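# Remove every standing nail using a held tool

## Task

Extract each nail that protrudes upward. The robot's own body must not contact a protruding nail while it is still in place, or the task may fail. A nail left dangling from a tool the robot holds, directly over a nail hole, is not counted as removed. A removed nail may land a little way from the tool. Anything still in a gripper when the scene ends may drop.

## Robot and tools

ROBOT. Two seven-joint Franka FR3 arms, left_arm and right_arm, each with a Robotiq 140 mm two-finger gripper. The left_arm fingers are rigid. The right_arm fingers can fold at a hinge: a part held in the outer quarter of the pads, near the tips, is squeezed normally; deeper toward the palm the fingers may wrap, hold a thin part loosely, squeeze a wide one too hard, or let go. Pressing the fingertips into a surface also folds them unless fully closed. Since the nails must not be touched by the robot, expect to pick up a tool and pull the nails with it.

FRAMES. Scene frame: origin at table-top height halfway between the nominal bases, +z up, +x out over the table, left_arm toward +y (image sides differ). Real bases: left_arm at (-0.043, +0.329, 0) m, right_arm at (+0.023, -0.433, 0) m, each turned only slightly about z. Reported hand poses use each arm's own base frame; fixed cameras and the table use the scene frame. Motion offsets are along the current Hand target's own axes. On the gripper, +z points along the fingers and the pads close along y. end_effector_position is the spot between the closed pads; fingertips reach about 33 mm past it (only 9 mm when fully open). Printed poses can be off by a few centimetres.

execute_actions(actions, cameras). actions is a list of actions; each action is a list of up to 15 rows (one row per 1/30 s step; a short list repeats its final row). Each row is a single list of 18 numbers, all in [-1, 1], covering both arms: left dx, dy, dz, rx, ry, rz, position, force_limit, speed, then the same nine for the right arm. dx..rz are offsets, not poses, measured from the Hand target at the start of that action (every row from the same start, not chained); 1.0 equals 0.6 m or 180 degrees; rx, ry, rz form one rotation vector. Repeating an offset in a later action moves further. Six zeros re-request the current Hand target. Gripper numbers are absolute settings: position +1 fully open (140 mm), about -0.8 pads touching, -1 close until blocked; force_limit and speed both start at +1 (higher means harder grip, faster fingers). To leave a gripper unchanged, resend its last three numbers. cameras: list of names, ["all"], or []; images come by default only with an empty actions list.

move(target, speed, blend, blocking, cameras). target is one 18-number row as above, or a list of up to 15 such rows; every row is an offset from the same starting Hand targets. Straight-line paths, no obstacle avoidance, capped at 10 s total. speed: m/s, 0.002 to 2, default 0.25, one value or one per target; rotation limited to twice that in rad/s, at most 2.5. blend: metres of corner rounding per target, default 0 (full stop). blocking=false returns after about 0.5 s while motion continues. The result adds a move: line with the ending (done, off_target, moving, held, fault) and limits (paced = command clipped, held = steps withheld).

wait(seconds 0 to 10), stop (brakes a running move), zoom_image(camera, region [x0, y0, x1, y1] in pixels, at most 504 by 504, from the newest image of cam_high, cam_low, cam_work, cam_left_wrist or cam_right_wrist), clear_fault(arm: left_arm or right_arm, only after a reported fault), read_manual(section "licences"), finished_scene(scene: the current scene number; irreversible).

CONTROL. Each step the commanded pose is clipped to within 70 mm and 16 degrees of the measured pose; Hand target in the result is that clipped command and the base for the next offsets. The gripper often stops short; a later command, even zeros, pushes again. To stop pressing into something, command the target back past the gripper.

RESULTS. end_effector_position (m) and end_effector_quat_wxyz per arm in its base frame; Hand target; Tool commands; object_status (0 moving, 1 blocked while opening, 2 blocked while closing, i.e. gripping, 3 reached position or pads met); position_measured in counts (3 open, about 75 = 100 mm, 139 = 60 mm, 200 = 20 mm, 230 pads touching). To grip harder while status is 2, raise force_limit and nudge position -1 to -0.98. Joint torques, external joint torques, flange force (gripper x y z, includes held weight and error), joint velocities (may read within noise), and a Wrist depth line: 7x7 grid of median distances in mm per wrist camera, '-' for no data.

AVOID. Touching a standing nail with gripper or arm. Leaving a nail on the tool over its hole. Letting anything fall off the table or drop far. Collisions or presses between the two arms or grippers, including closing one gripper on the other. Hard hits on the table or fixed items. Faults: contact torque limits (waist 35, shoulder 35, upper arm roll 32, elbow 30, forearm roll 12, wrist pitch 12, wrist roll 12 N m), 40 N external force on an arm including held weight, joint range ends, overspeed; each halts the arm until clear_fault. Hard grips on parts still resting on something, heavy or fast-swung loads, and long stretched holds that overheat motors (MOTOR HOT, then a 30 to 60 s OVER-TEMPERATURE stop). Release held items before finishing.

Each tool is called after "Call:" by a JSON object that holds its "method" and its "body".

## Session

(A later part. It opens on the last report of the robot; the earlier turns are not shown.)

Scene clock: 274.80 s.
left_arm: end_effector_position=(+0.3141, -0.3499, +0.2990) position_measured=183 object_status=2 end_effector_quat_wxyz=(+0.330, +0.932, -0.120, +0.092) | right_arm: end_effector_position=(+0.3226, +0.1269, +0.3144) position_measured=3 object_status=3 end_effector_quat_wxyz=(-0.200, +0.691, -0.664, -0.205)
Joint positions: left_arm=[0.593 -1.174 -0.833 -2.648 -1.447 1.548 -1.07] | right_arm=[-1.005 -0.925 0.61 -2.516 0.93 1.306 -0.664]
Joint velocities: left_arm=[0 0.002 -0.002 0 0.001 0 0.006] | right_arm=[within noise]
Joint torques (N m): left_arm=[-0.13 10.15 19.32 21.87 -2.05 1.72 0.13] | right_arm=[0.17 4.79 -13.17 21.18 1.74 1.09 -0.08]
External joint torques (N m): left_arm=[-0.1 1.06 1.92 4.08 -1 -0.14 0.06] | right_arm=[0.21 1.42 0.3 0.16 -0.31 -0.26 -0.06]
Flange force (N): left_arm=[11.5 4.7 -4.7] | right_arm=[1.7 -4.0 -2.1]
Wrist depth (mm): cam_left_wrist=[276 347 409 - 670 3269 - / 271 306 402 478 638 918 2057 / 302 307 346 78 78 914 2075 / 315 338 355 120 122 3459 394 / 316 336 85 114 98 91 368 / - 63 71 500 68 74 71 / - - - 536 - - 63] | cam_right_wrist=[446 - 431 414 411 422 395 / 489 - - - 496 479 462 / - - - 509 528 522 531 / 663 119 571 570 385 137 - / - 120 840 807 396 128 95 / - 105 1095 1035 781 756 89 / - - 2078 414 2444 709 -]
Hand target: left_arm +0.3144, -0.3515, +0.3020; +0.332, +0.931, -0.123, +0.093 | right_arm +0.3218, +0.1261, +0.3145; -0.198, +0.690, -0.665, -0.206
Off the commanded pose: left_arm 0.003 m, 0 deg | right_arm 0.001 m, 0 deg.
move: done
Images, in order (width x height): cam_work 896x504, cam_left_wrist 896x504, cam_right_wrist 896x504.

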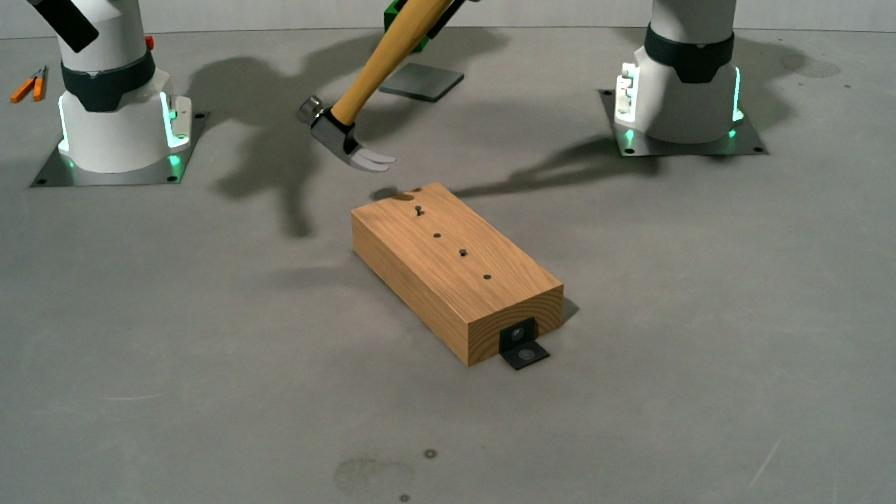

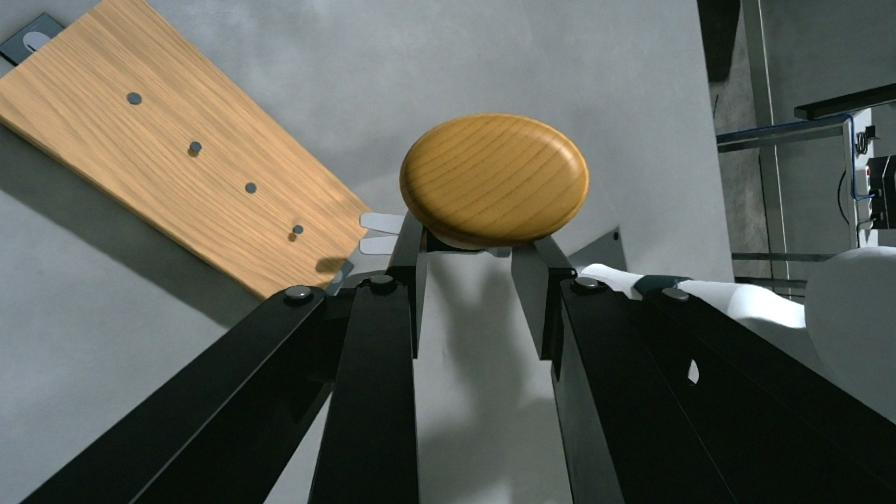

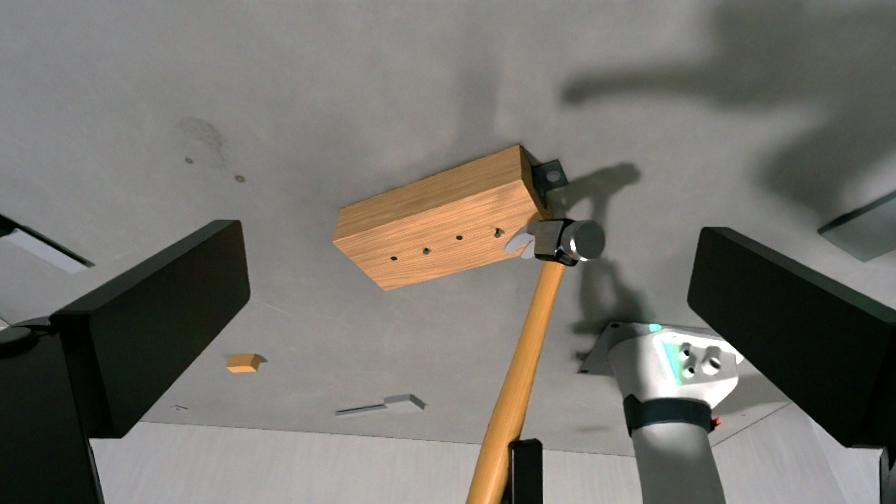

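Call:
{"method": "move", "body": {"target": [-0.008,-0.141,0.03,-0.104,0,-0.038,-1,1,-1,0,0,0,0,0,0,1,1,1], "speed": 0.1, "cameras": ["cam_right_wrist","cam_work","cam_left_wrist"]}}

Call:
{"method": "zoom_image", "body": {"camera": "cam_work", "region": [340, 120, 500, 280]}}

Call:
{"method": "zoom_image", "body": {"camera": "cam_left_wrist", "region": [250, 150, 450, 320]}}

Call:
{"method": "zoom_image", "body": {"camera": "cam_right_wrist", "region": [440, 160, 620, 320]}}

Scene clock: 293.40 s.
left_arm: end_effector_position=(+0.3350, -0.2966, +0.2327) position_measured=183 object_status=2 end_effector_quat_wxyz=(+0.479, +0.873, -0.079, +0.050) | right_arm: end_effector_position=(+0.3226, +0.1269, +0.3144) position_measured=3 object_status=3 end_effector_quat_wxyz=(-0.200, +0.691, -0.664, -0.205)
Joint positions: left_arm=[0.768 -0.745 -0.872 -2.782 -1.537 1.56 -0.681] | right_arm=[-1.005 -0.925 0.61 -2.516 0.93 1.306 -0.664]
Joint velocities: left_arm=[0 0 0 0 0 0 0.006] | right_arm=[within noise]
Joint torques (N m): left_arm=[-0.36 2.25 13.93 22.6 -2.7 -0.86 0.06] | right_arm=[0.16 4.84 -13.18 21.22 1.73 1.08 -0.04]
External joint torques (N m): left_arm=[-0.35 1.34 2.03 3.84 -1.44 -0.86 -0.03] | right_arm=[0.16 1.42 0.26 0.25 -0.31 -0.26 -0.03]
Flange force (N): left_arm=[9.6 2.4 -2.4] | right_arm=[1.6 -4.2 -2.4]
Wrist depth (mm): cam_left_wrist=[201 235 416 506 3269 3060 3099 / 202 237 378 487 3182 3562 363 / 228 237 297 78 78 2150 4115 / 242 265 301 122 121 2273 507 / 243 276 85 112 98 91 454 / - 63 71 529 68 74 424 / - - - 567 - - 63] | cam_right_wrist=[426 440 419 431 - - - / - 489 470 - 444 - 457 / 572 620 566 521 507 - - / - 119 621 564 424 136 - / - 119 - 812 779 - 92 / - 1003 - 481 974 761 89 / - - 2237 475 2237 689 -]
Hand target: left_arm +0.3361, -0.2989, +0.2367; +0.484, +0.870, -0.081, +0.052 | right_arm +0.3218, +0.1261, +0.3145; -0.198, +0.690, -0.665, -0.206
Off the commanded pose: left_arm 0.005 m, 1 deg | right_arm 0.001 m, 0 deg.
move: off_target (left_arm)
Images, in order (width x height): cam_work 896x504, cam_left_wrist 896x504, cam_right_wrist 896x504.

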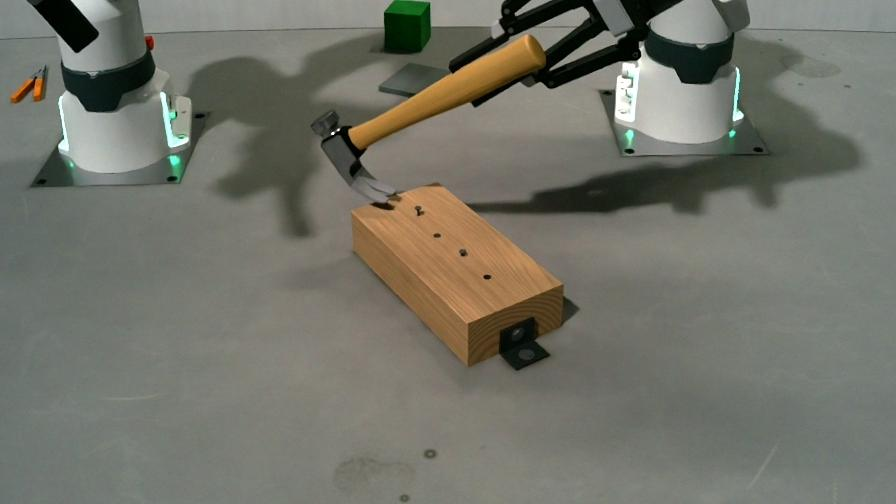

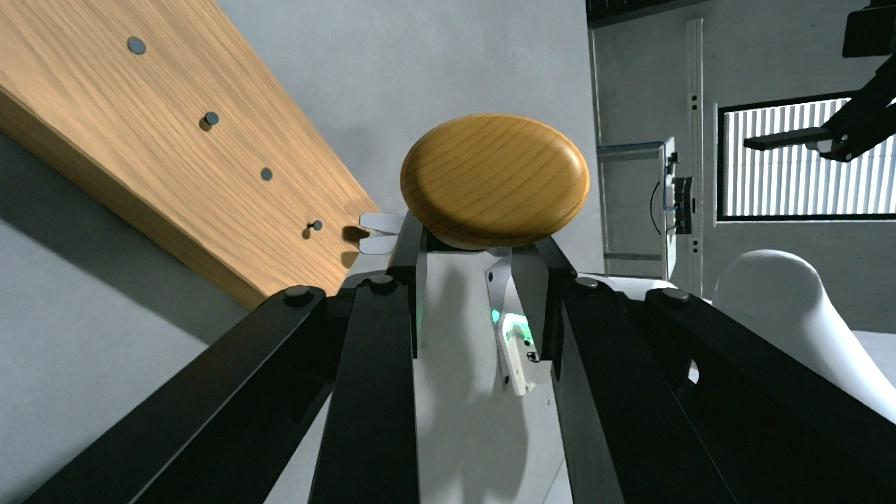

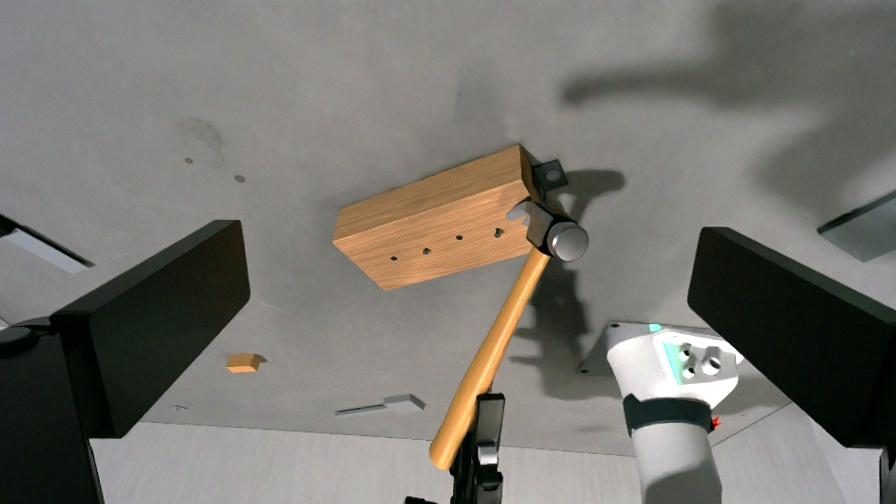

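Scaled by 3.150.

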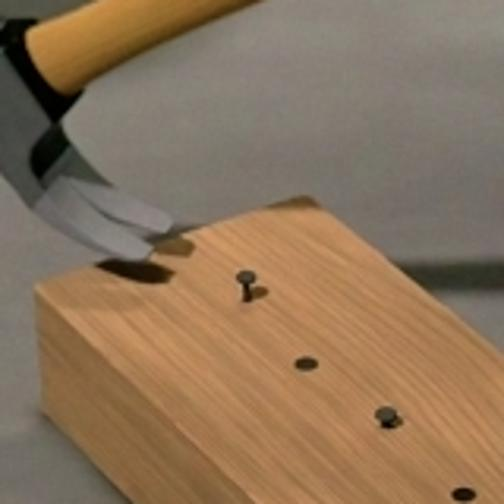

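Scaled by 2.520.

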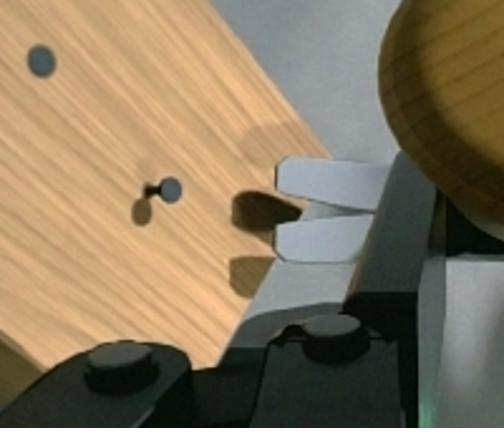

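Scaled by 2.800.

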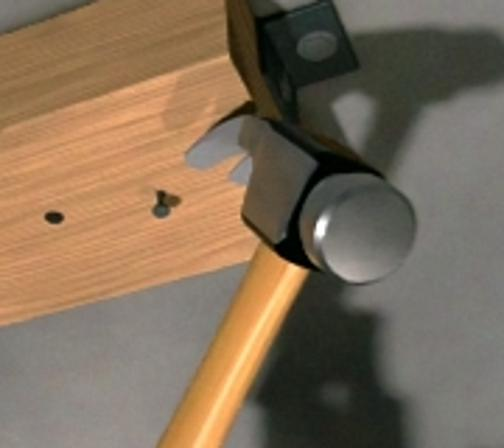

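Call:
{"method": "move", "body": {"target": [-0.005,0.010,0.0385,0.042,0,0.015,-1,1,-1,0,0,0,0,0,0,1,1,1], "speed": 0.05, "cameras": ["cam_right_wrist","cam_work","cam_left_wrist"]}}

Call:
{"method": "zoom_image", "body": {"camera": "cam_work", "region": [340, 150, 460, 270]}}

Call:
{"method": "zoom_image", "body": {"camera": "cam_left_wrist", "region": [250, 150, 450, 320]}}

Call:
{"method": "zoom_image", "body": {"camera": "cam_right_wrist", "region": [460, 180, 580, 300]}}

Scene clock: 311.17 s.
left_arm: end_effector_position=(+0.3337, -0.3201, +0.2309) position_measured=183 object_status=2 end_effector_quat_wxyz=(+0.425, +0.897, -0.099, +0.071) | right_arm: end_effector_position=(+0.3226, +0.1269, +0.3144) position_measured=3 object_status=3 end_effector_quat_wxyz=(-0.200, +0.691, -0.664, -0.205)
Joint positions: left_arm=[0.67 -0.872 -0.907 -2.773 -1.573 1.637 -0.77] | right_arm=[-1.005 -0.925 0.61 -2.516 0.93 1.306 -0.664]
Joint velocities: left_arm=[-0.001 -0.001 0 0 0 0.001 -0.004] | right_arm=[within noise]
Joint torques (N m): left_arm=[-1.53 3.48 10.56 19.19 -1.01 0.96 -0.11] | right_arm=[0.13 4.83 -13.23 21.2 1.74 1.08 -0.05]
External joint torques (N m): left_arm=[-1.59 0.13 -3.34 0.71 0.12 0.31 -0.19] | right_arm=[0.11 1.48 0.21 0.15 -0.31 -0.26 -0.04]
Flange force (N): left_arm=[3.7 -0.2 11.3] | right_arm=[1.9 -4.1 -2.4]
Wrist depth (mm): cam_left_wrist=[207 237 360 462 - 4420 2594 / 208 238 349 79 78 4503 3510 / 214 239 289 78 78 2411 3978 / 240 257 290 149 153 2460 405 / - 268 85 84 98 91 402 / - 63 71 67 68 74 391 / - - - - - - 63] | cam_right_wrist=[- 433 426 420 421 - 427 / 509 470 497 475 - - - / 572 586 571 514 477 - - / 682 119 637 564 437 146 580 / - 119 833 756 - 128 95 / - 1051 1007 455 1056 758 89 / - 1885 - 442 2030 708 -]
Hand target: left_arm +0.3323, -0.3214, +0.2291; +0.424, +0.898, -0.098, +0.069 | right_arm +0.3218, +0.1261, +0.3145; -0.198, +0.690, -0.665, -0.206
Off the commanded pose: left_arm 0.003 m, 0 deg | right_arm 0.001 m, 0 deg.
move: done
Images, in order (width x height): cam_work 896x504, cam_left_wrist 896x504, cam_right_wrist 896x504.

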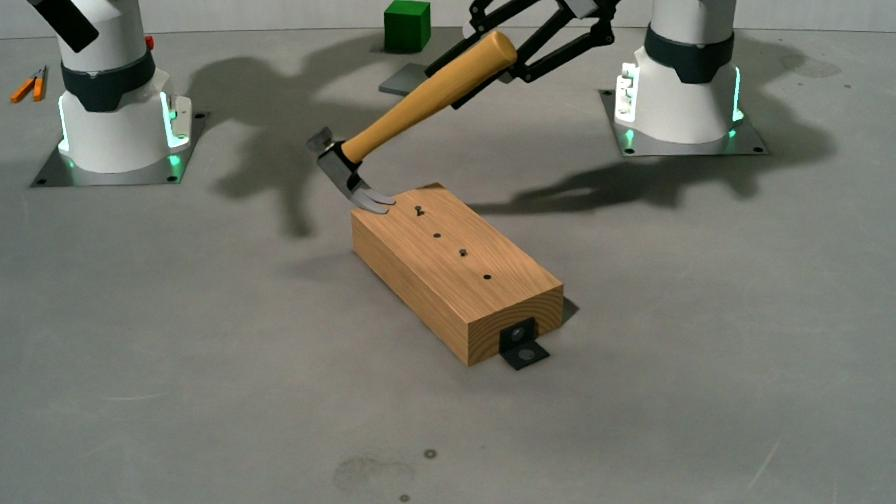

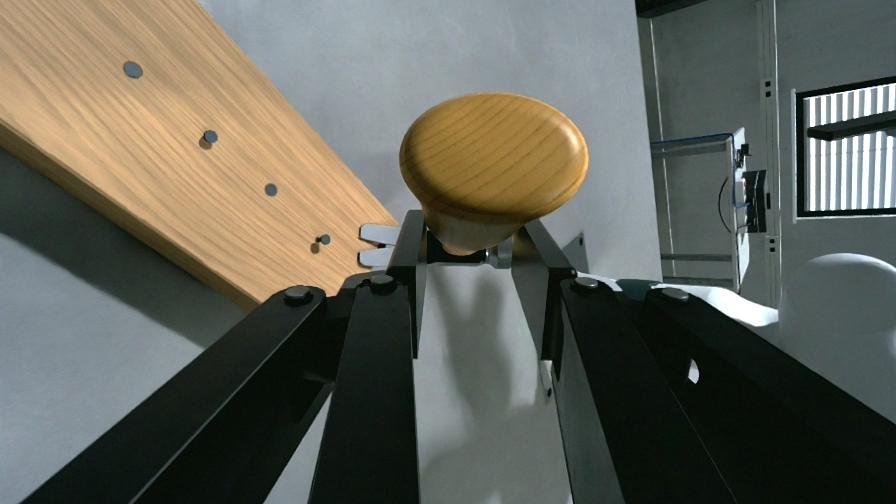

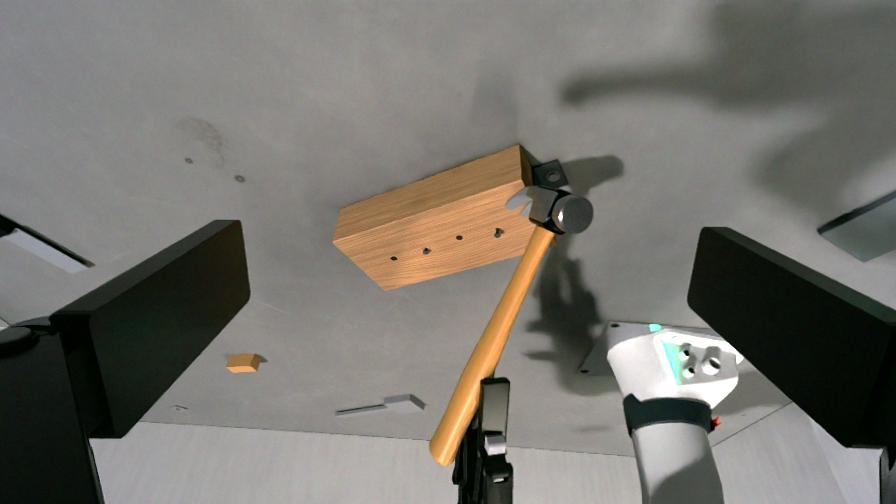

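Scaled by 4.200.

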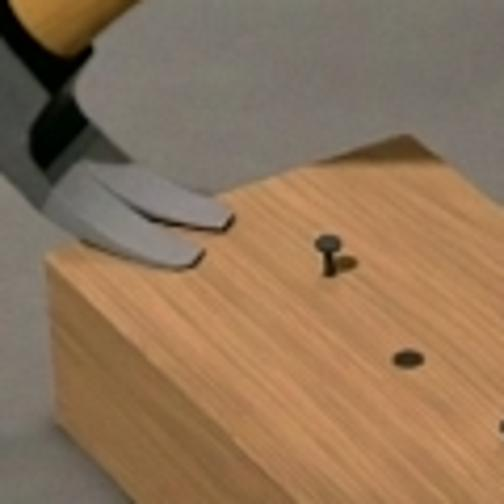

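Scaled by 2.520.

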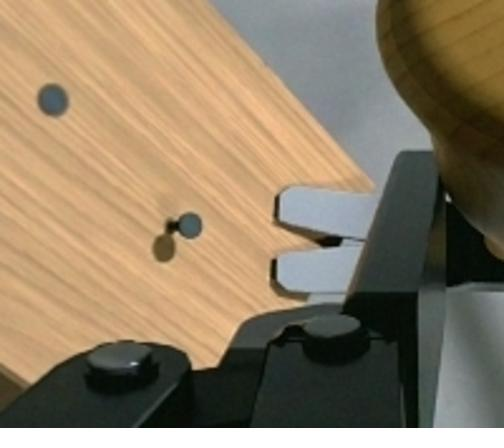

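Scaled by 4.200.

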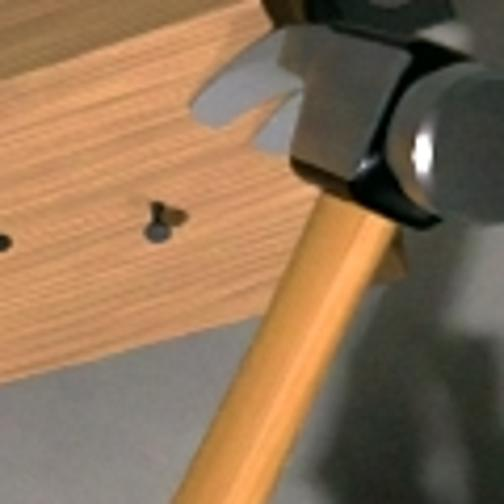

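Call:
{"method": "move", "body": {"target": [[0.010,0.0075,-0.0037,0,0,0,-1,1,-1,0,0,0,0,0,0,1,1,1],[0.0188,-0.0168,-0.0297,0,0,0,-1,1,-1,0,0,0,0,0,0,1,1,1]], "speed": 0.03, "cameras": ["cam_right_wrist","cam_work","cam_left_wrist"]}}

Call:
{"method": "zoom_image", "body": {"camera": "cam_work", "region": [360, 160, 460, 260]}}

Call:
{"method": "zoom_image", "body": {"camera": "cam_left_wrist", "region": [280, 180, 420, 300]}}

Call:
{"method": "zoom_image", "body": {"camera": "cam_right_wrist", "region": [460, 180, 580, 300]}}

Scene clock: 333.23 s.
left_arm: end_effector_position=(+0.3448, -0.3009, +0.2321) position_measured=183 object_status=2 end_effector_quat_wxyz=(+0.421, +0.900, -0.096, +0.068) | right_arm: end_effector_position=(+0.3226, +0.1269, +0.3144) position_measured=3 object_status=3 end_effector_quat_wxyz=(-0.200, +0.691, -0.664, -0.205)
Joint positions: left_arm=[0.718 -0.83 -0.887 -2.748 -1.514 1.634 -0.75] | right_arm=[-1.005 -0.925 0.61 -2.516 0.93 1.306 -0.664]
Joint velocities: left_arm=[-0.001 0.001 -0.001 0.001 0 0.001 0.006] | right_arm=[within noise]
Joint torques (N m): left_arm=[-0.07 3.46 15.32 22.72 -1.83 -0.24 0.09] | right_arm=[0.14 4.83 -13.19 21.17 1.75 1.1 -0.02]
External joint torques (N m): left_arm=[-0.04 1.09 1.92 3.77 -0.75 -0.85 0.01] | right_arm=[0.22 1.41 0.31 0.21 -0.29 -0.25 0]
Flange force (N): left_arm=[10.1 1.9 -4.6] | right_arm=[1.5 -4.2 -2.2]
Wrist depth (mm): cam_left_wrist=[208 238 350 481 708 - 3140 / 208 239 289 434 715 3315 3182 / 240 240 289 78 78 3672 3788 / 248 272 291 321 117 4503 468 / 248 269 85 470 98 91 417 / - 63 71 67 68 74 405 / - - - - - - 63] | cam_right_wrist=[- - - 412 417 424 404 / - - - 470 476 450 - / - - - 508 529 558 - / 661 119 644 553 631 146 615 / - 119 825 474 781 128 95 / - 111 - 946 - 754 89 / - - 2275 476 2315 693 -]
Hand target: left_arm +0.3449, -0.3026, +0.2351; +0.424, +0.898, -0.098, +0.069 | right_arm +0.3218, +0.1261, +0.3145; -0.198, +0.690, -0.665, -0.206
Off the commanded pose: left_arm 0.003 m, 1 deg | right_arm 0.001 m, 0 deg.
move: done
Images, in order (width x height): cam_work 896x504, cam_left_wrist 896x504, cam_right_wrist 896x504.

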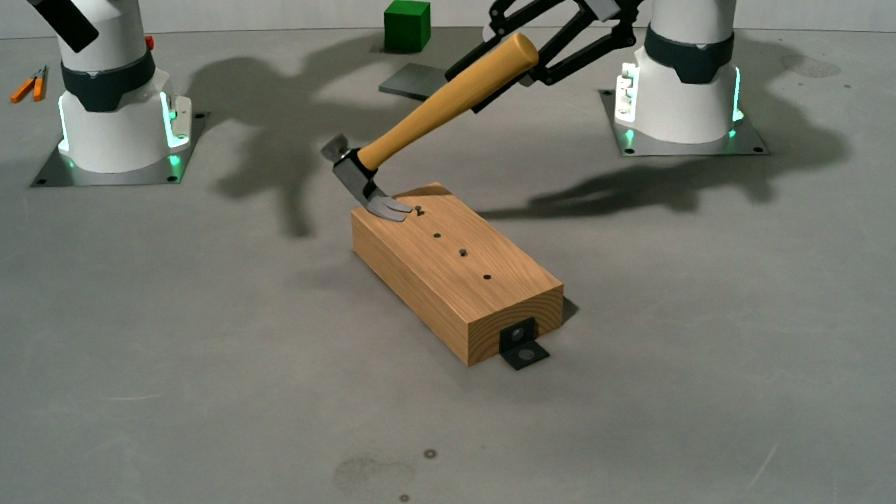

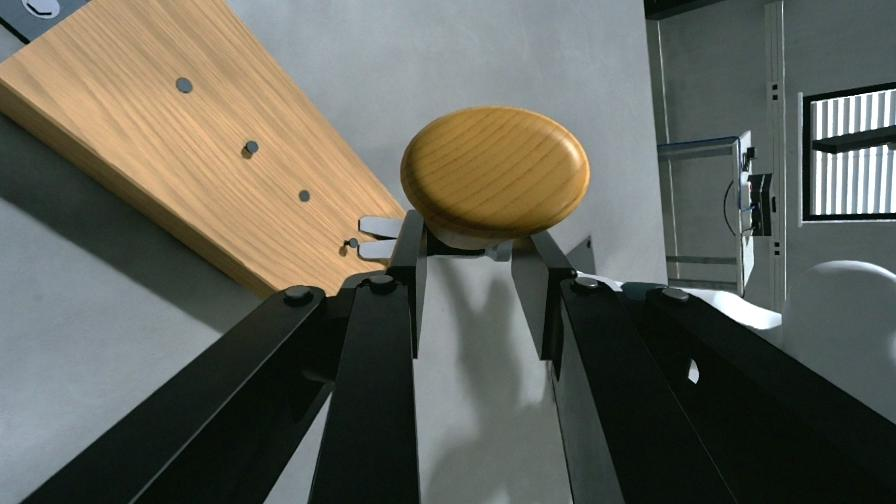

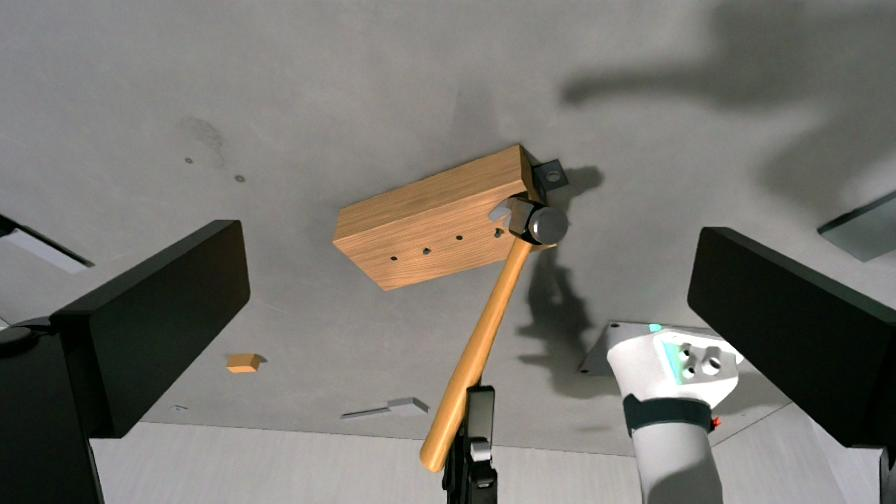

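Scaled by 5.040.

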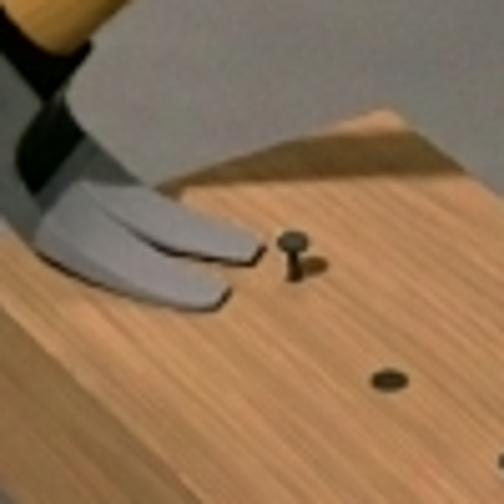

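Scaled by 3.600.

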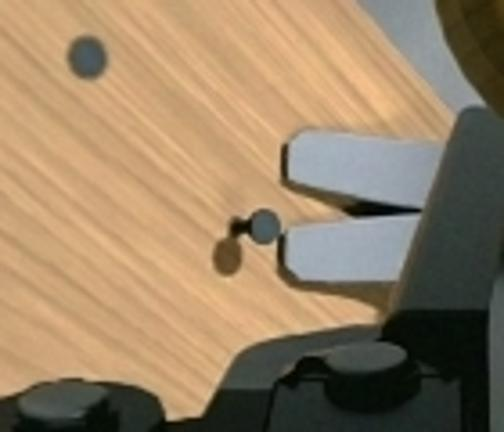

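Scaled by 4.200.

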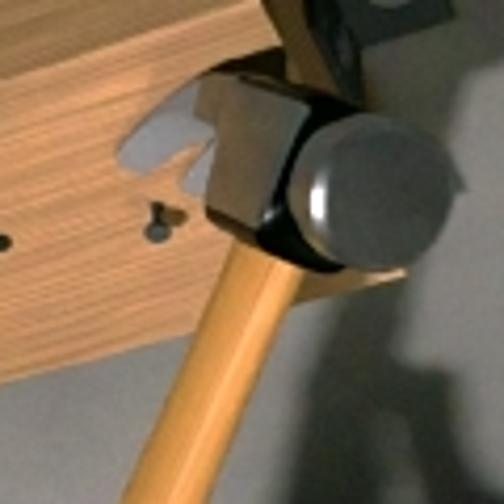

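Call:
{"method": "move", "body": {"target": [[-0.0063,-0.0025,0,0,0,0,-1,1,-1,0,0,0,0,0,0,1,1,1],[0,-0.0202,-0.019,0,0,0,-1,1,-1,0,0,0,0,0,0,1,1,1]], "speed": 0.03, "cameras": ["cam_right_wrist","cam_work","cam_left_wrist"]}}

Call:
{"method": "zoom_image", "body": {"camera": "cam_work", "region": [360, 160, 460, 260]}}

Call:
{"method": "zoom_image", "body": {"camera": "cam_left_wrist", "region": [280, 180, 420, 300]}}

Call:
{"method": "zoom_image", "body": {"camera": "cam_right_wrist", "region": [460, 180, 580, 300]}}

Scene clock: 348.00 s.
left_arm: end_effector_position=(+0.3471, -0.2861, +0.2317) position_measured=183 object_status=2 end_effector_quat_wxyz=(+0.422, +0.899, -0.096, +0.068) | right_arm: end_effector_position=(+0.3226, +0.1269, +0.3144) position_measured=3 object_status=3 end_effector_quat_wxyz=(-0.200, +0.691, -0.664, -0.205)
Joint positions: left_arm=[0.739 -0.804 -0.862 -2.749 -1.478 1.627 -0.718] | right_arm=[-1.005 -0.925 0.61 -2.516 0.93 1.306 -0.664]
Joint velocities: left_arm=[-0.001 -0.001 0.002 -0.001 0.001 -0.001 0.006] | right_arm=[within noise]
Joint torques (N m): left_arm=[0.37 2.52 14.15 22.27 -1.23 0.05 0.24] | right_arm=[0.15 4.77 -13.25 21.19 1.73 1.09 -0.04]
External joint torques (N m): left_arm=[0.33 0.88 1.37 3.18 -0.16 -0.51 0.16] | right_arm=[0.15 1.41 0.17 0.19 -0.31 -0.25 -0.03]
Flange force (N): left_arm=[10.1 -0.4 -4.5] | right_arm=[1.7 -3.9 -2.5]
Wrist depth (mm): cam_left_wrist=[213 238 358 496 - 3672 2983 / 213 239 299 461 649 4045 3510 / 246 248 289 78 78 2652 3225 / 247 283 291 322 122 2910 463 / 248 268 85 469 98 91 431 / - 63 71 491 68 74 422 / - - - 495 - - 63] | cam_right_wrist=[- - 425 426 414 410 - / 504 - 489 - 455 - - / 577 - 559 510 520 528 - / - 119 625 565 - 146 560 / - 119 874 769 - 128 95 / - 1060 988 943 1019 761 89 / - - 2356 479 2421 702 -]
Hand target: left_arm +0.3473, -0.2863, +0.2332; +0.424, +0.898, -0.098, +0.069 | right_arm +0.3218, +0.1261, +0.3145; -0.198, +0.690, -0.665, -0.206
Off the commanded pose: left_arm 0.002 m, 0 deg | right_arm 0.001 m, 0 deg.
move: done
Images, in order (width x height): cam_work 896x504, cam_left_wrist 896x504, cam_right_wrist 896x504.

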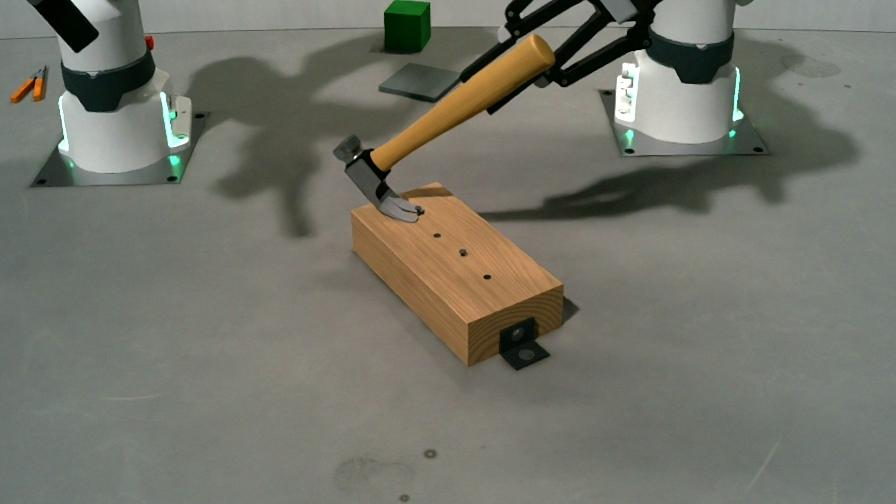

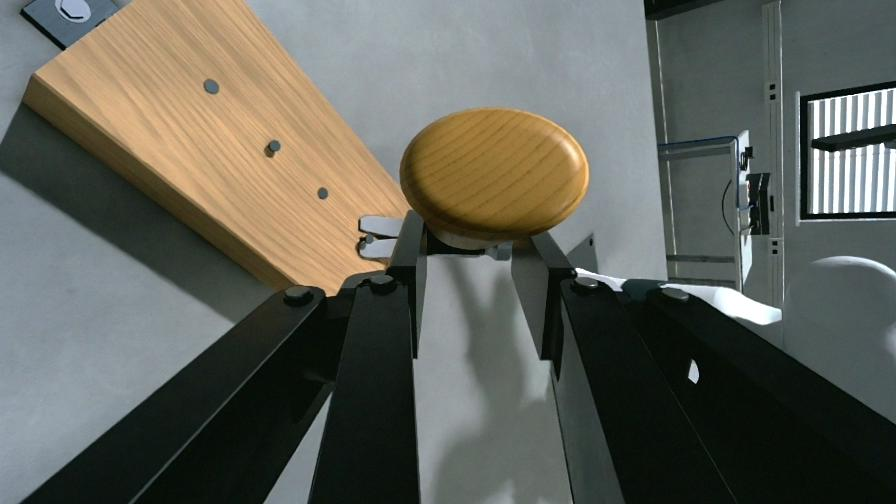

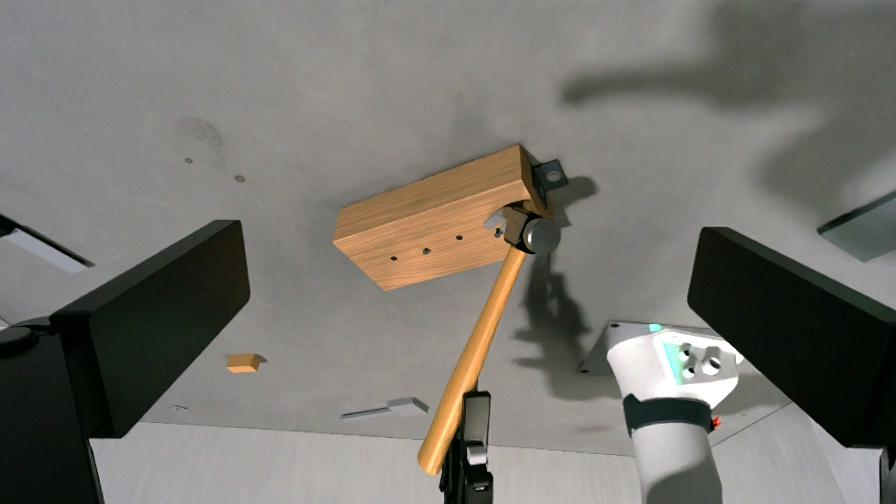

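Scaled by 5.040.

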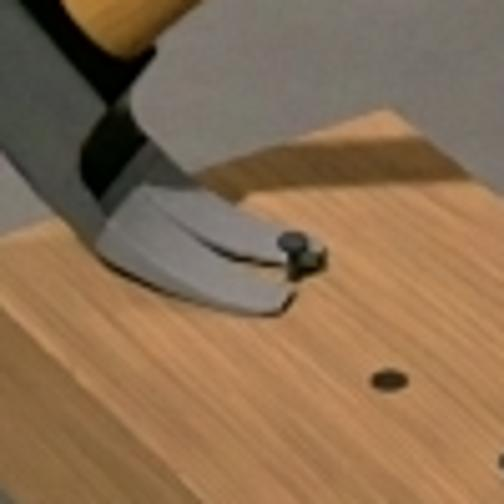

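Scaled by 3.600.

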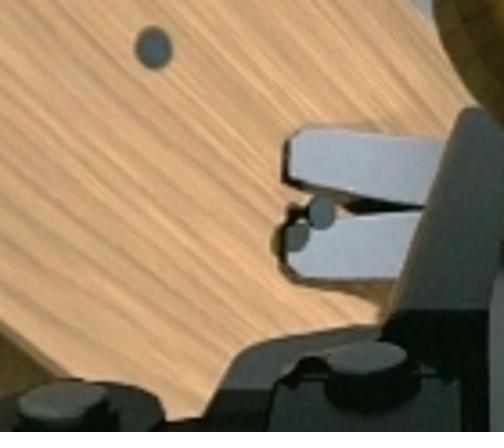

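Scaled by 4.200.

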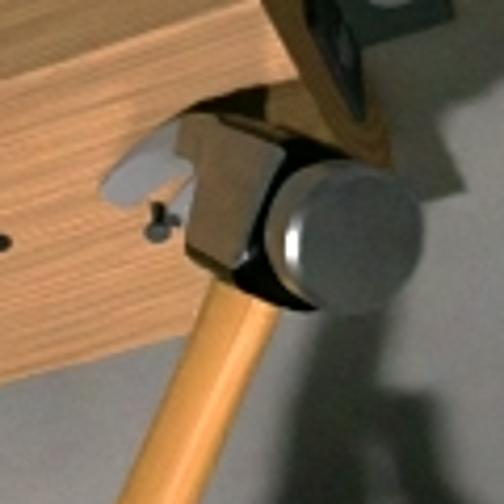

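Call:
{"method": "move", "body": {"target": [0.0032,-0.0133,-0.0148,0,0,0,-1,1,-1,0,0,0,0,0,0,1,1,1], "speed": 0.03, "cameras": ["cam_right_wrist","cam_work","cam_left_wrist"]}}

Call:
{"method": "zoom_image", "body": {"camera": "cam_work", "region": [360, 160, 460, 260]}}

Call:
{"method": "zoom_image", "body": {"camera": "cam_left_wrist", "region": [280, 180, 420, 300]}}

Scene clock: 355.40 s.
left_arm: end_effector_position=(+0.3505, -0.2745, +0.2318) position_measured=183 object_status=2 end_effector_quat_wxyz=(+0.422, +0.899, -0.096, +0.069) | right_arm: end_effector_position=(+0.3226, +0.1269, +0.3144) position_measured=3 object_status=3 end_effector_quat_wxyz=(-0.200, +0.691, -0.664, -0.205)
Joint positions: left_arm=[0.763 -0.783 -0.848 -2.743 -1.449 1.622 -0.698] | right_arm=[-1.005 -0.925 0.61 -2.516 0.93 1.306 -0.664]
Joint velocities: left_arm=[0.001 0.001 0 -0.001 0.001 -0.001 0.006] | right_arm=[within noise]
Joint torques (N m): left_arm=[0.33 1.94 13.74 22.43 -1.2 -0.04 0.22] | right_arm=[0.1 4.81 -13.21 21.18 1.75 1.09 -0.04]
External joint torques (N m): left_arm=[0.29 0.86 1.29 3.08 -0.14 -0.56 0.14] | right_arm=[0.16 1.33 0.26 0.23 -0.29 -0.26 -0.03]
Flange force (N): left_arm=[9.6 -0.5 -4.7] | right_arm=[1.5 -3.9 -2.3]
Wrist depth (mm): cam_left_wrist=[239 238 359 479 667 - 3182 / 219 239 298 460 585 - - / 247 254 289 78 78 2340 3269 / 248 289 300 322 121 3912 471 / 249 - 85 468 98 91 438 / - 63 71 68 68 74 428 / - - - - - - 63] | cam_right_wrist=[441 - - - 396 - - / - 507 480 481 488 471 459 / 560 559 546 512 514 - - / 698 119 670 553 - 137 - / - 119 820 - - 128 95 / - 901 960 478 1007 752 89 / - - - 480 2490 719 -]
Hand target: left_arm +0.3506, -0.2747, +0.2333; +0.424, +0.898, -0.098, +0.069 | right_arm +0.3218, +0.1261, +0.3145; -0.198, +0.690, -0.665, -0.206
Off the commanded pose: left_arm 0.002 m, 0 deg | right_arm 0.001 m, 0 deg.
move: done
Images, in order (width x height): cam_work 896x504, cam_left_wrist 896x504, cam_right_wrist 896x504.

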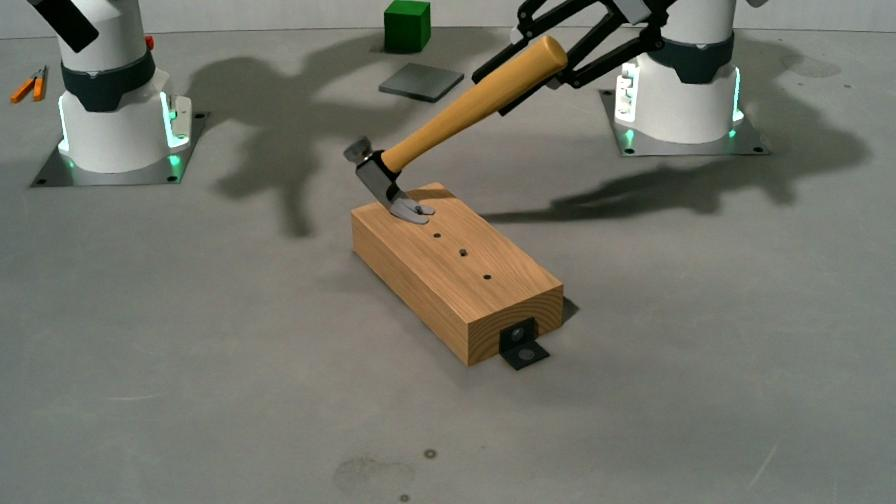

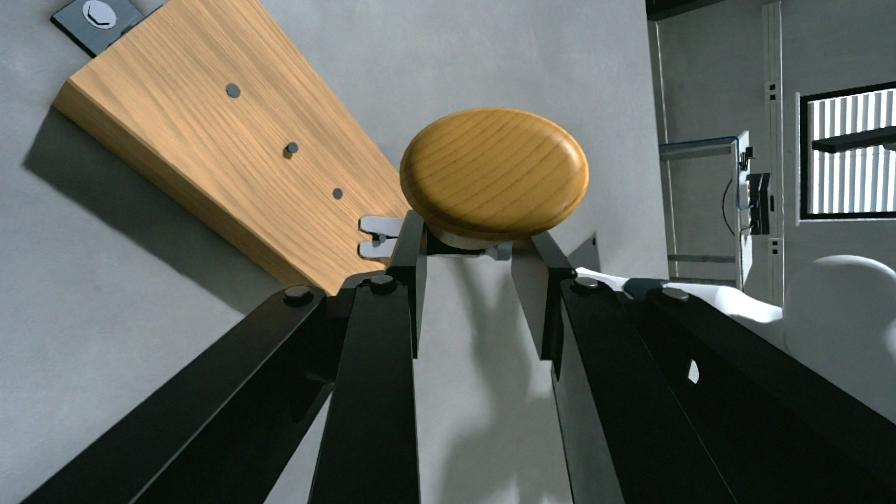

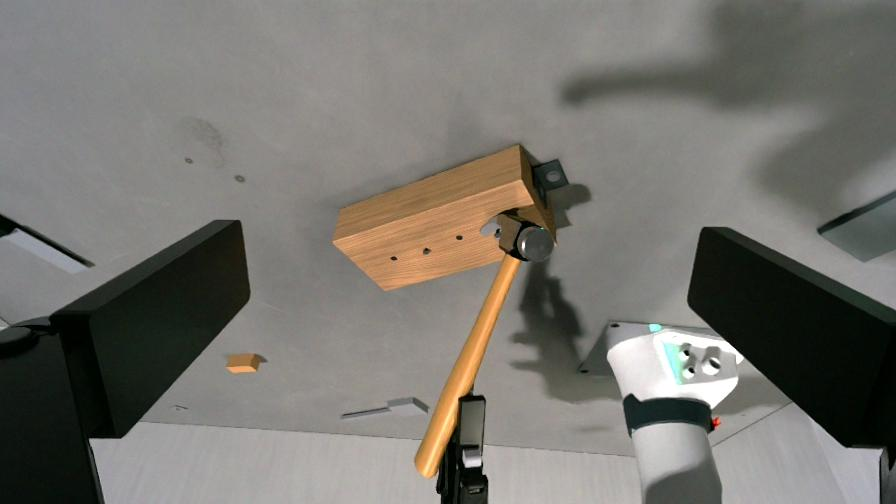

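Scaled by 5.040.

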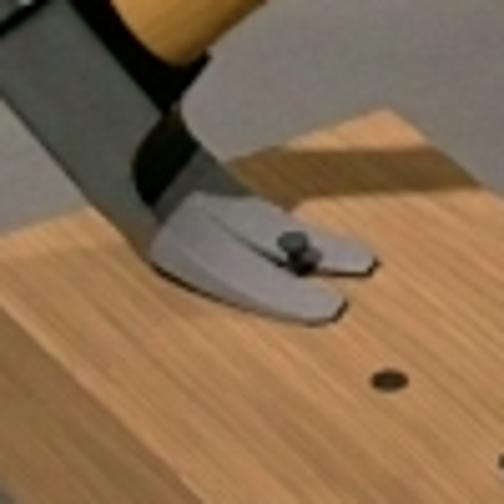

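Scaled by 3.600.

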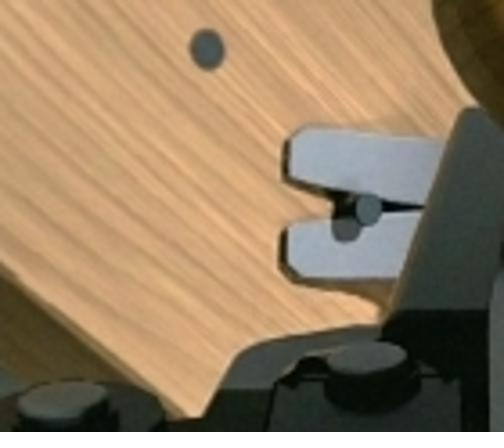

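Call:
{"method": "move", "body": {"target": [[0.002,-0.0057,-0.006,0,0,0,-1,1,-1,0,0,0,0,0,0,1,1,1],[-0.006,0.0635,0.016,0.0633,0,0.021,-1,1,-1,0,0,0,0,0,0,1,1,1]], "speed": 0.04, "cameras": ["cam_right_wrist","cam_work","cam_left_wrist"]}}

Call:
{"method": "zoom_image", "body": {"camera": "cam_work", "region": [360, 160, 460, 260]}}

Call:
{"method": "zoom_image", "body": {"camera": "cam_left_wrist", "region": [280, 180, 420, 300]}}

Scene clock: 379.63 s.
left_arm: end_effector_position=(+0.3373, -0.3038, +0.2514) position_measured=183 object_status=2 end_effector_quat_wxyz=(+0.329, +0.932, -0.122, +0.090) | right_arm: end_effector_position=(+0.3226, +0.1269, +0.3144) position_measured=3 object_status=3 end_effector_quat_wxyz=(-0.200, +0.691, -0.664, -0.205)
Joint positions: left_arm=[0.639 -1.03 -0.862 -2.71 -1.421 1.645 -0.893] | right_arm=[-1.005 -0.925 0.61 -2.516 0.93 1.306 -0.664]
Joint velocities: left_arm=[-0.001 0.001 0.001 -0.002 -0.001 0 -0.006] | right_arm=[within noise]
Joint torques (N m): left_arm=[-0.21 5.32 17.47 23.03 -1.86 1.42 -0.26] | right_arm=[0.11 4.8 -13.19 21.18 1.75 1.09 -0.03]
External joint torques (N m): left_arm=[-0.22 -0.52 1.85 4.43 -1.02 -0.15 -0.32] | right_arm=[0.11 1.48 0.25 0.15 -0.3 -0.25 -0.01]
Flange force (N): left_arm=[7.9 6.2 -4.7] | right_arm=[1.8 -4.2 -2.4]
Wrist depth (mm): cam_left_wrist=[275 276 314 443 506 - 3099 / 266 265 305 451 - - 3269 / 278 278 304 78 78 - 1925 / 279 315 316 122 122 650 2460 / 278 303 85 113 98 91 480 / - 63 71 439 68 74 456 / - - - - - - 63] | cam_right_wrist=[420 - - - - - - / - 471 461 455 476 - - / - - - 511 541 542 523 / - 119 580 546 615 146 - / - 120 - 430 - 128 95 / - 1051 1118 910 - 741 89 / - 1999 - 439 2513 715 -]
Hand target: left_arm +0.3386, -0.3053, +0.2550; +0.331, +0.932, -0.120, +0.092 | right_arm +0.3218, +0.1261, +0.3145; -0.198, +0.690, -0.665, -0.206
Off the commanded pose: left_arm 0.004 m, 0 deg | right_arm 0.001 m, 0 deg.
move: off_target (left_arm)
Images, in order (width x height): cam_work 896x504, cam_left_wrist 896x504, cam_right_wrist 896x504.

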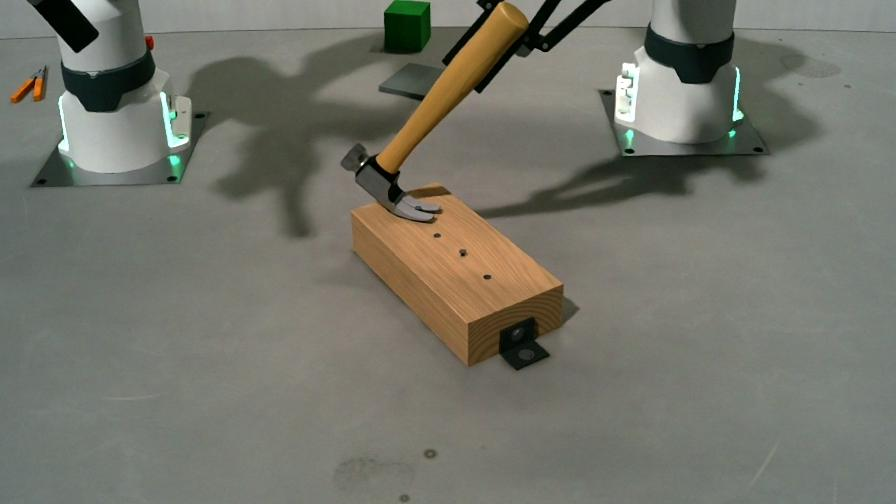

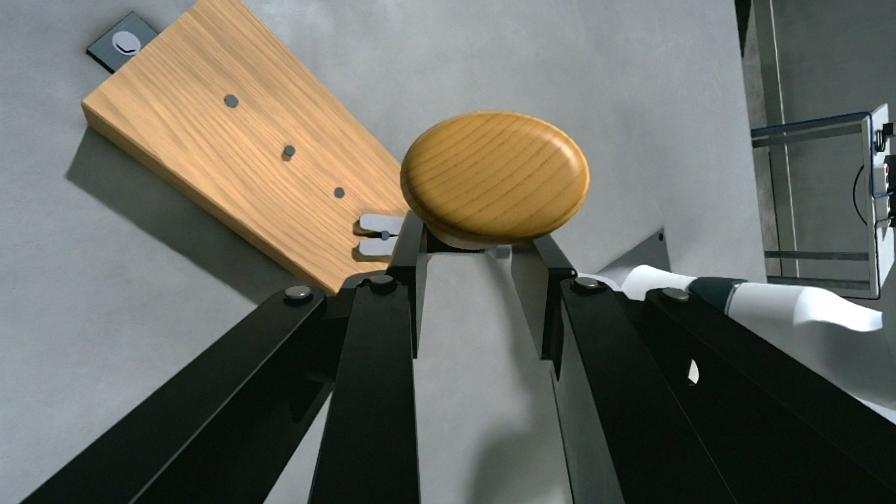

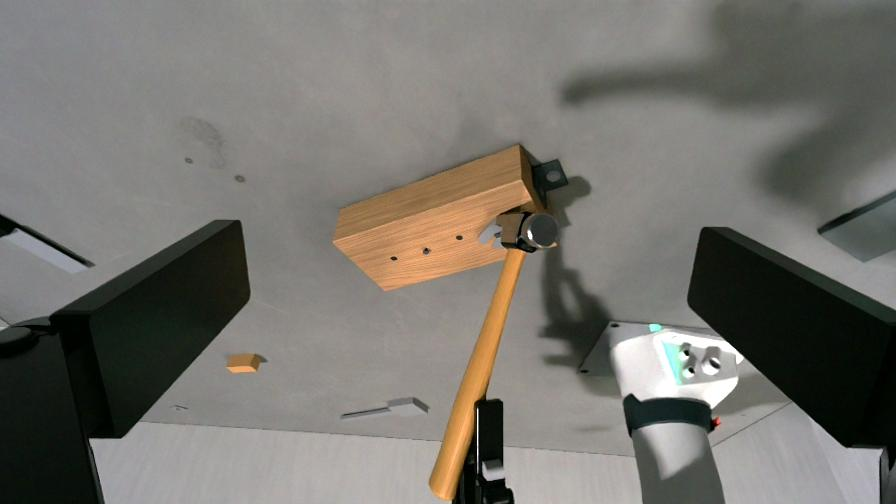

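Scaled by 5.040.

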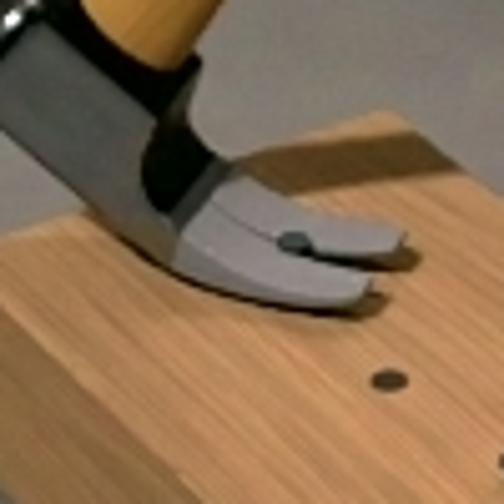

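Scaled by 3.600.

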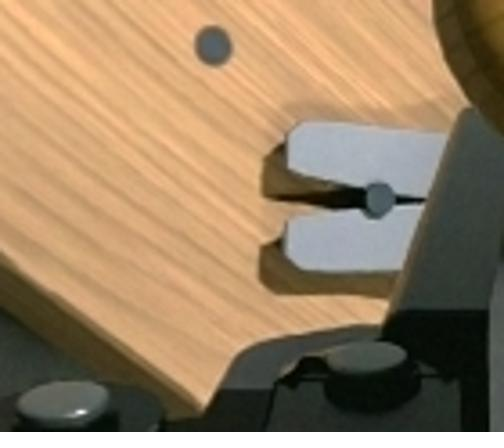

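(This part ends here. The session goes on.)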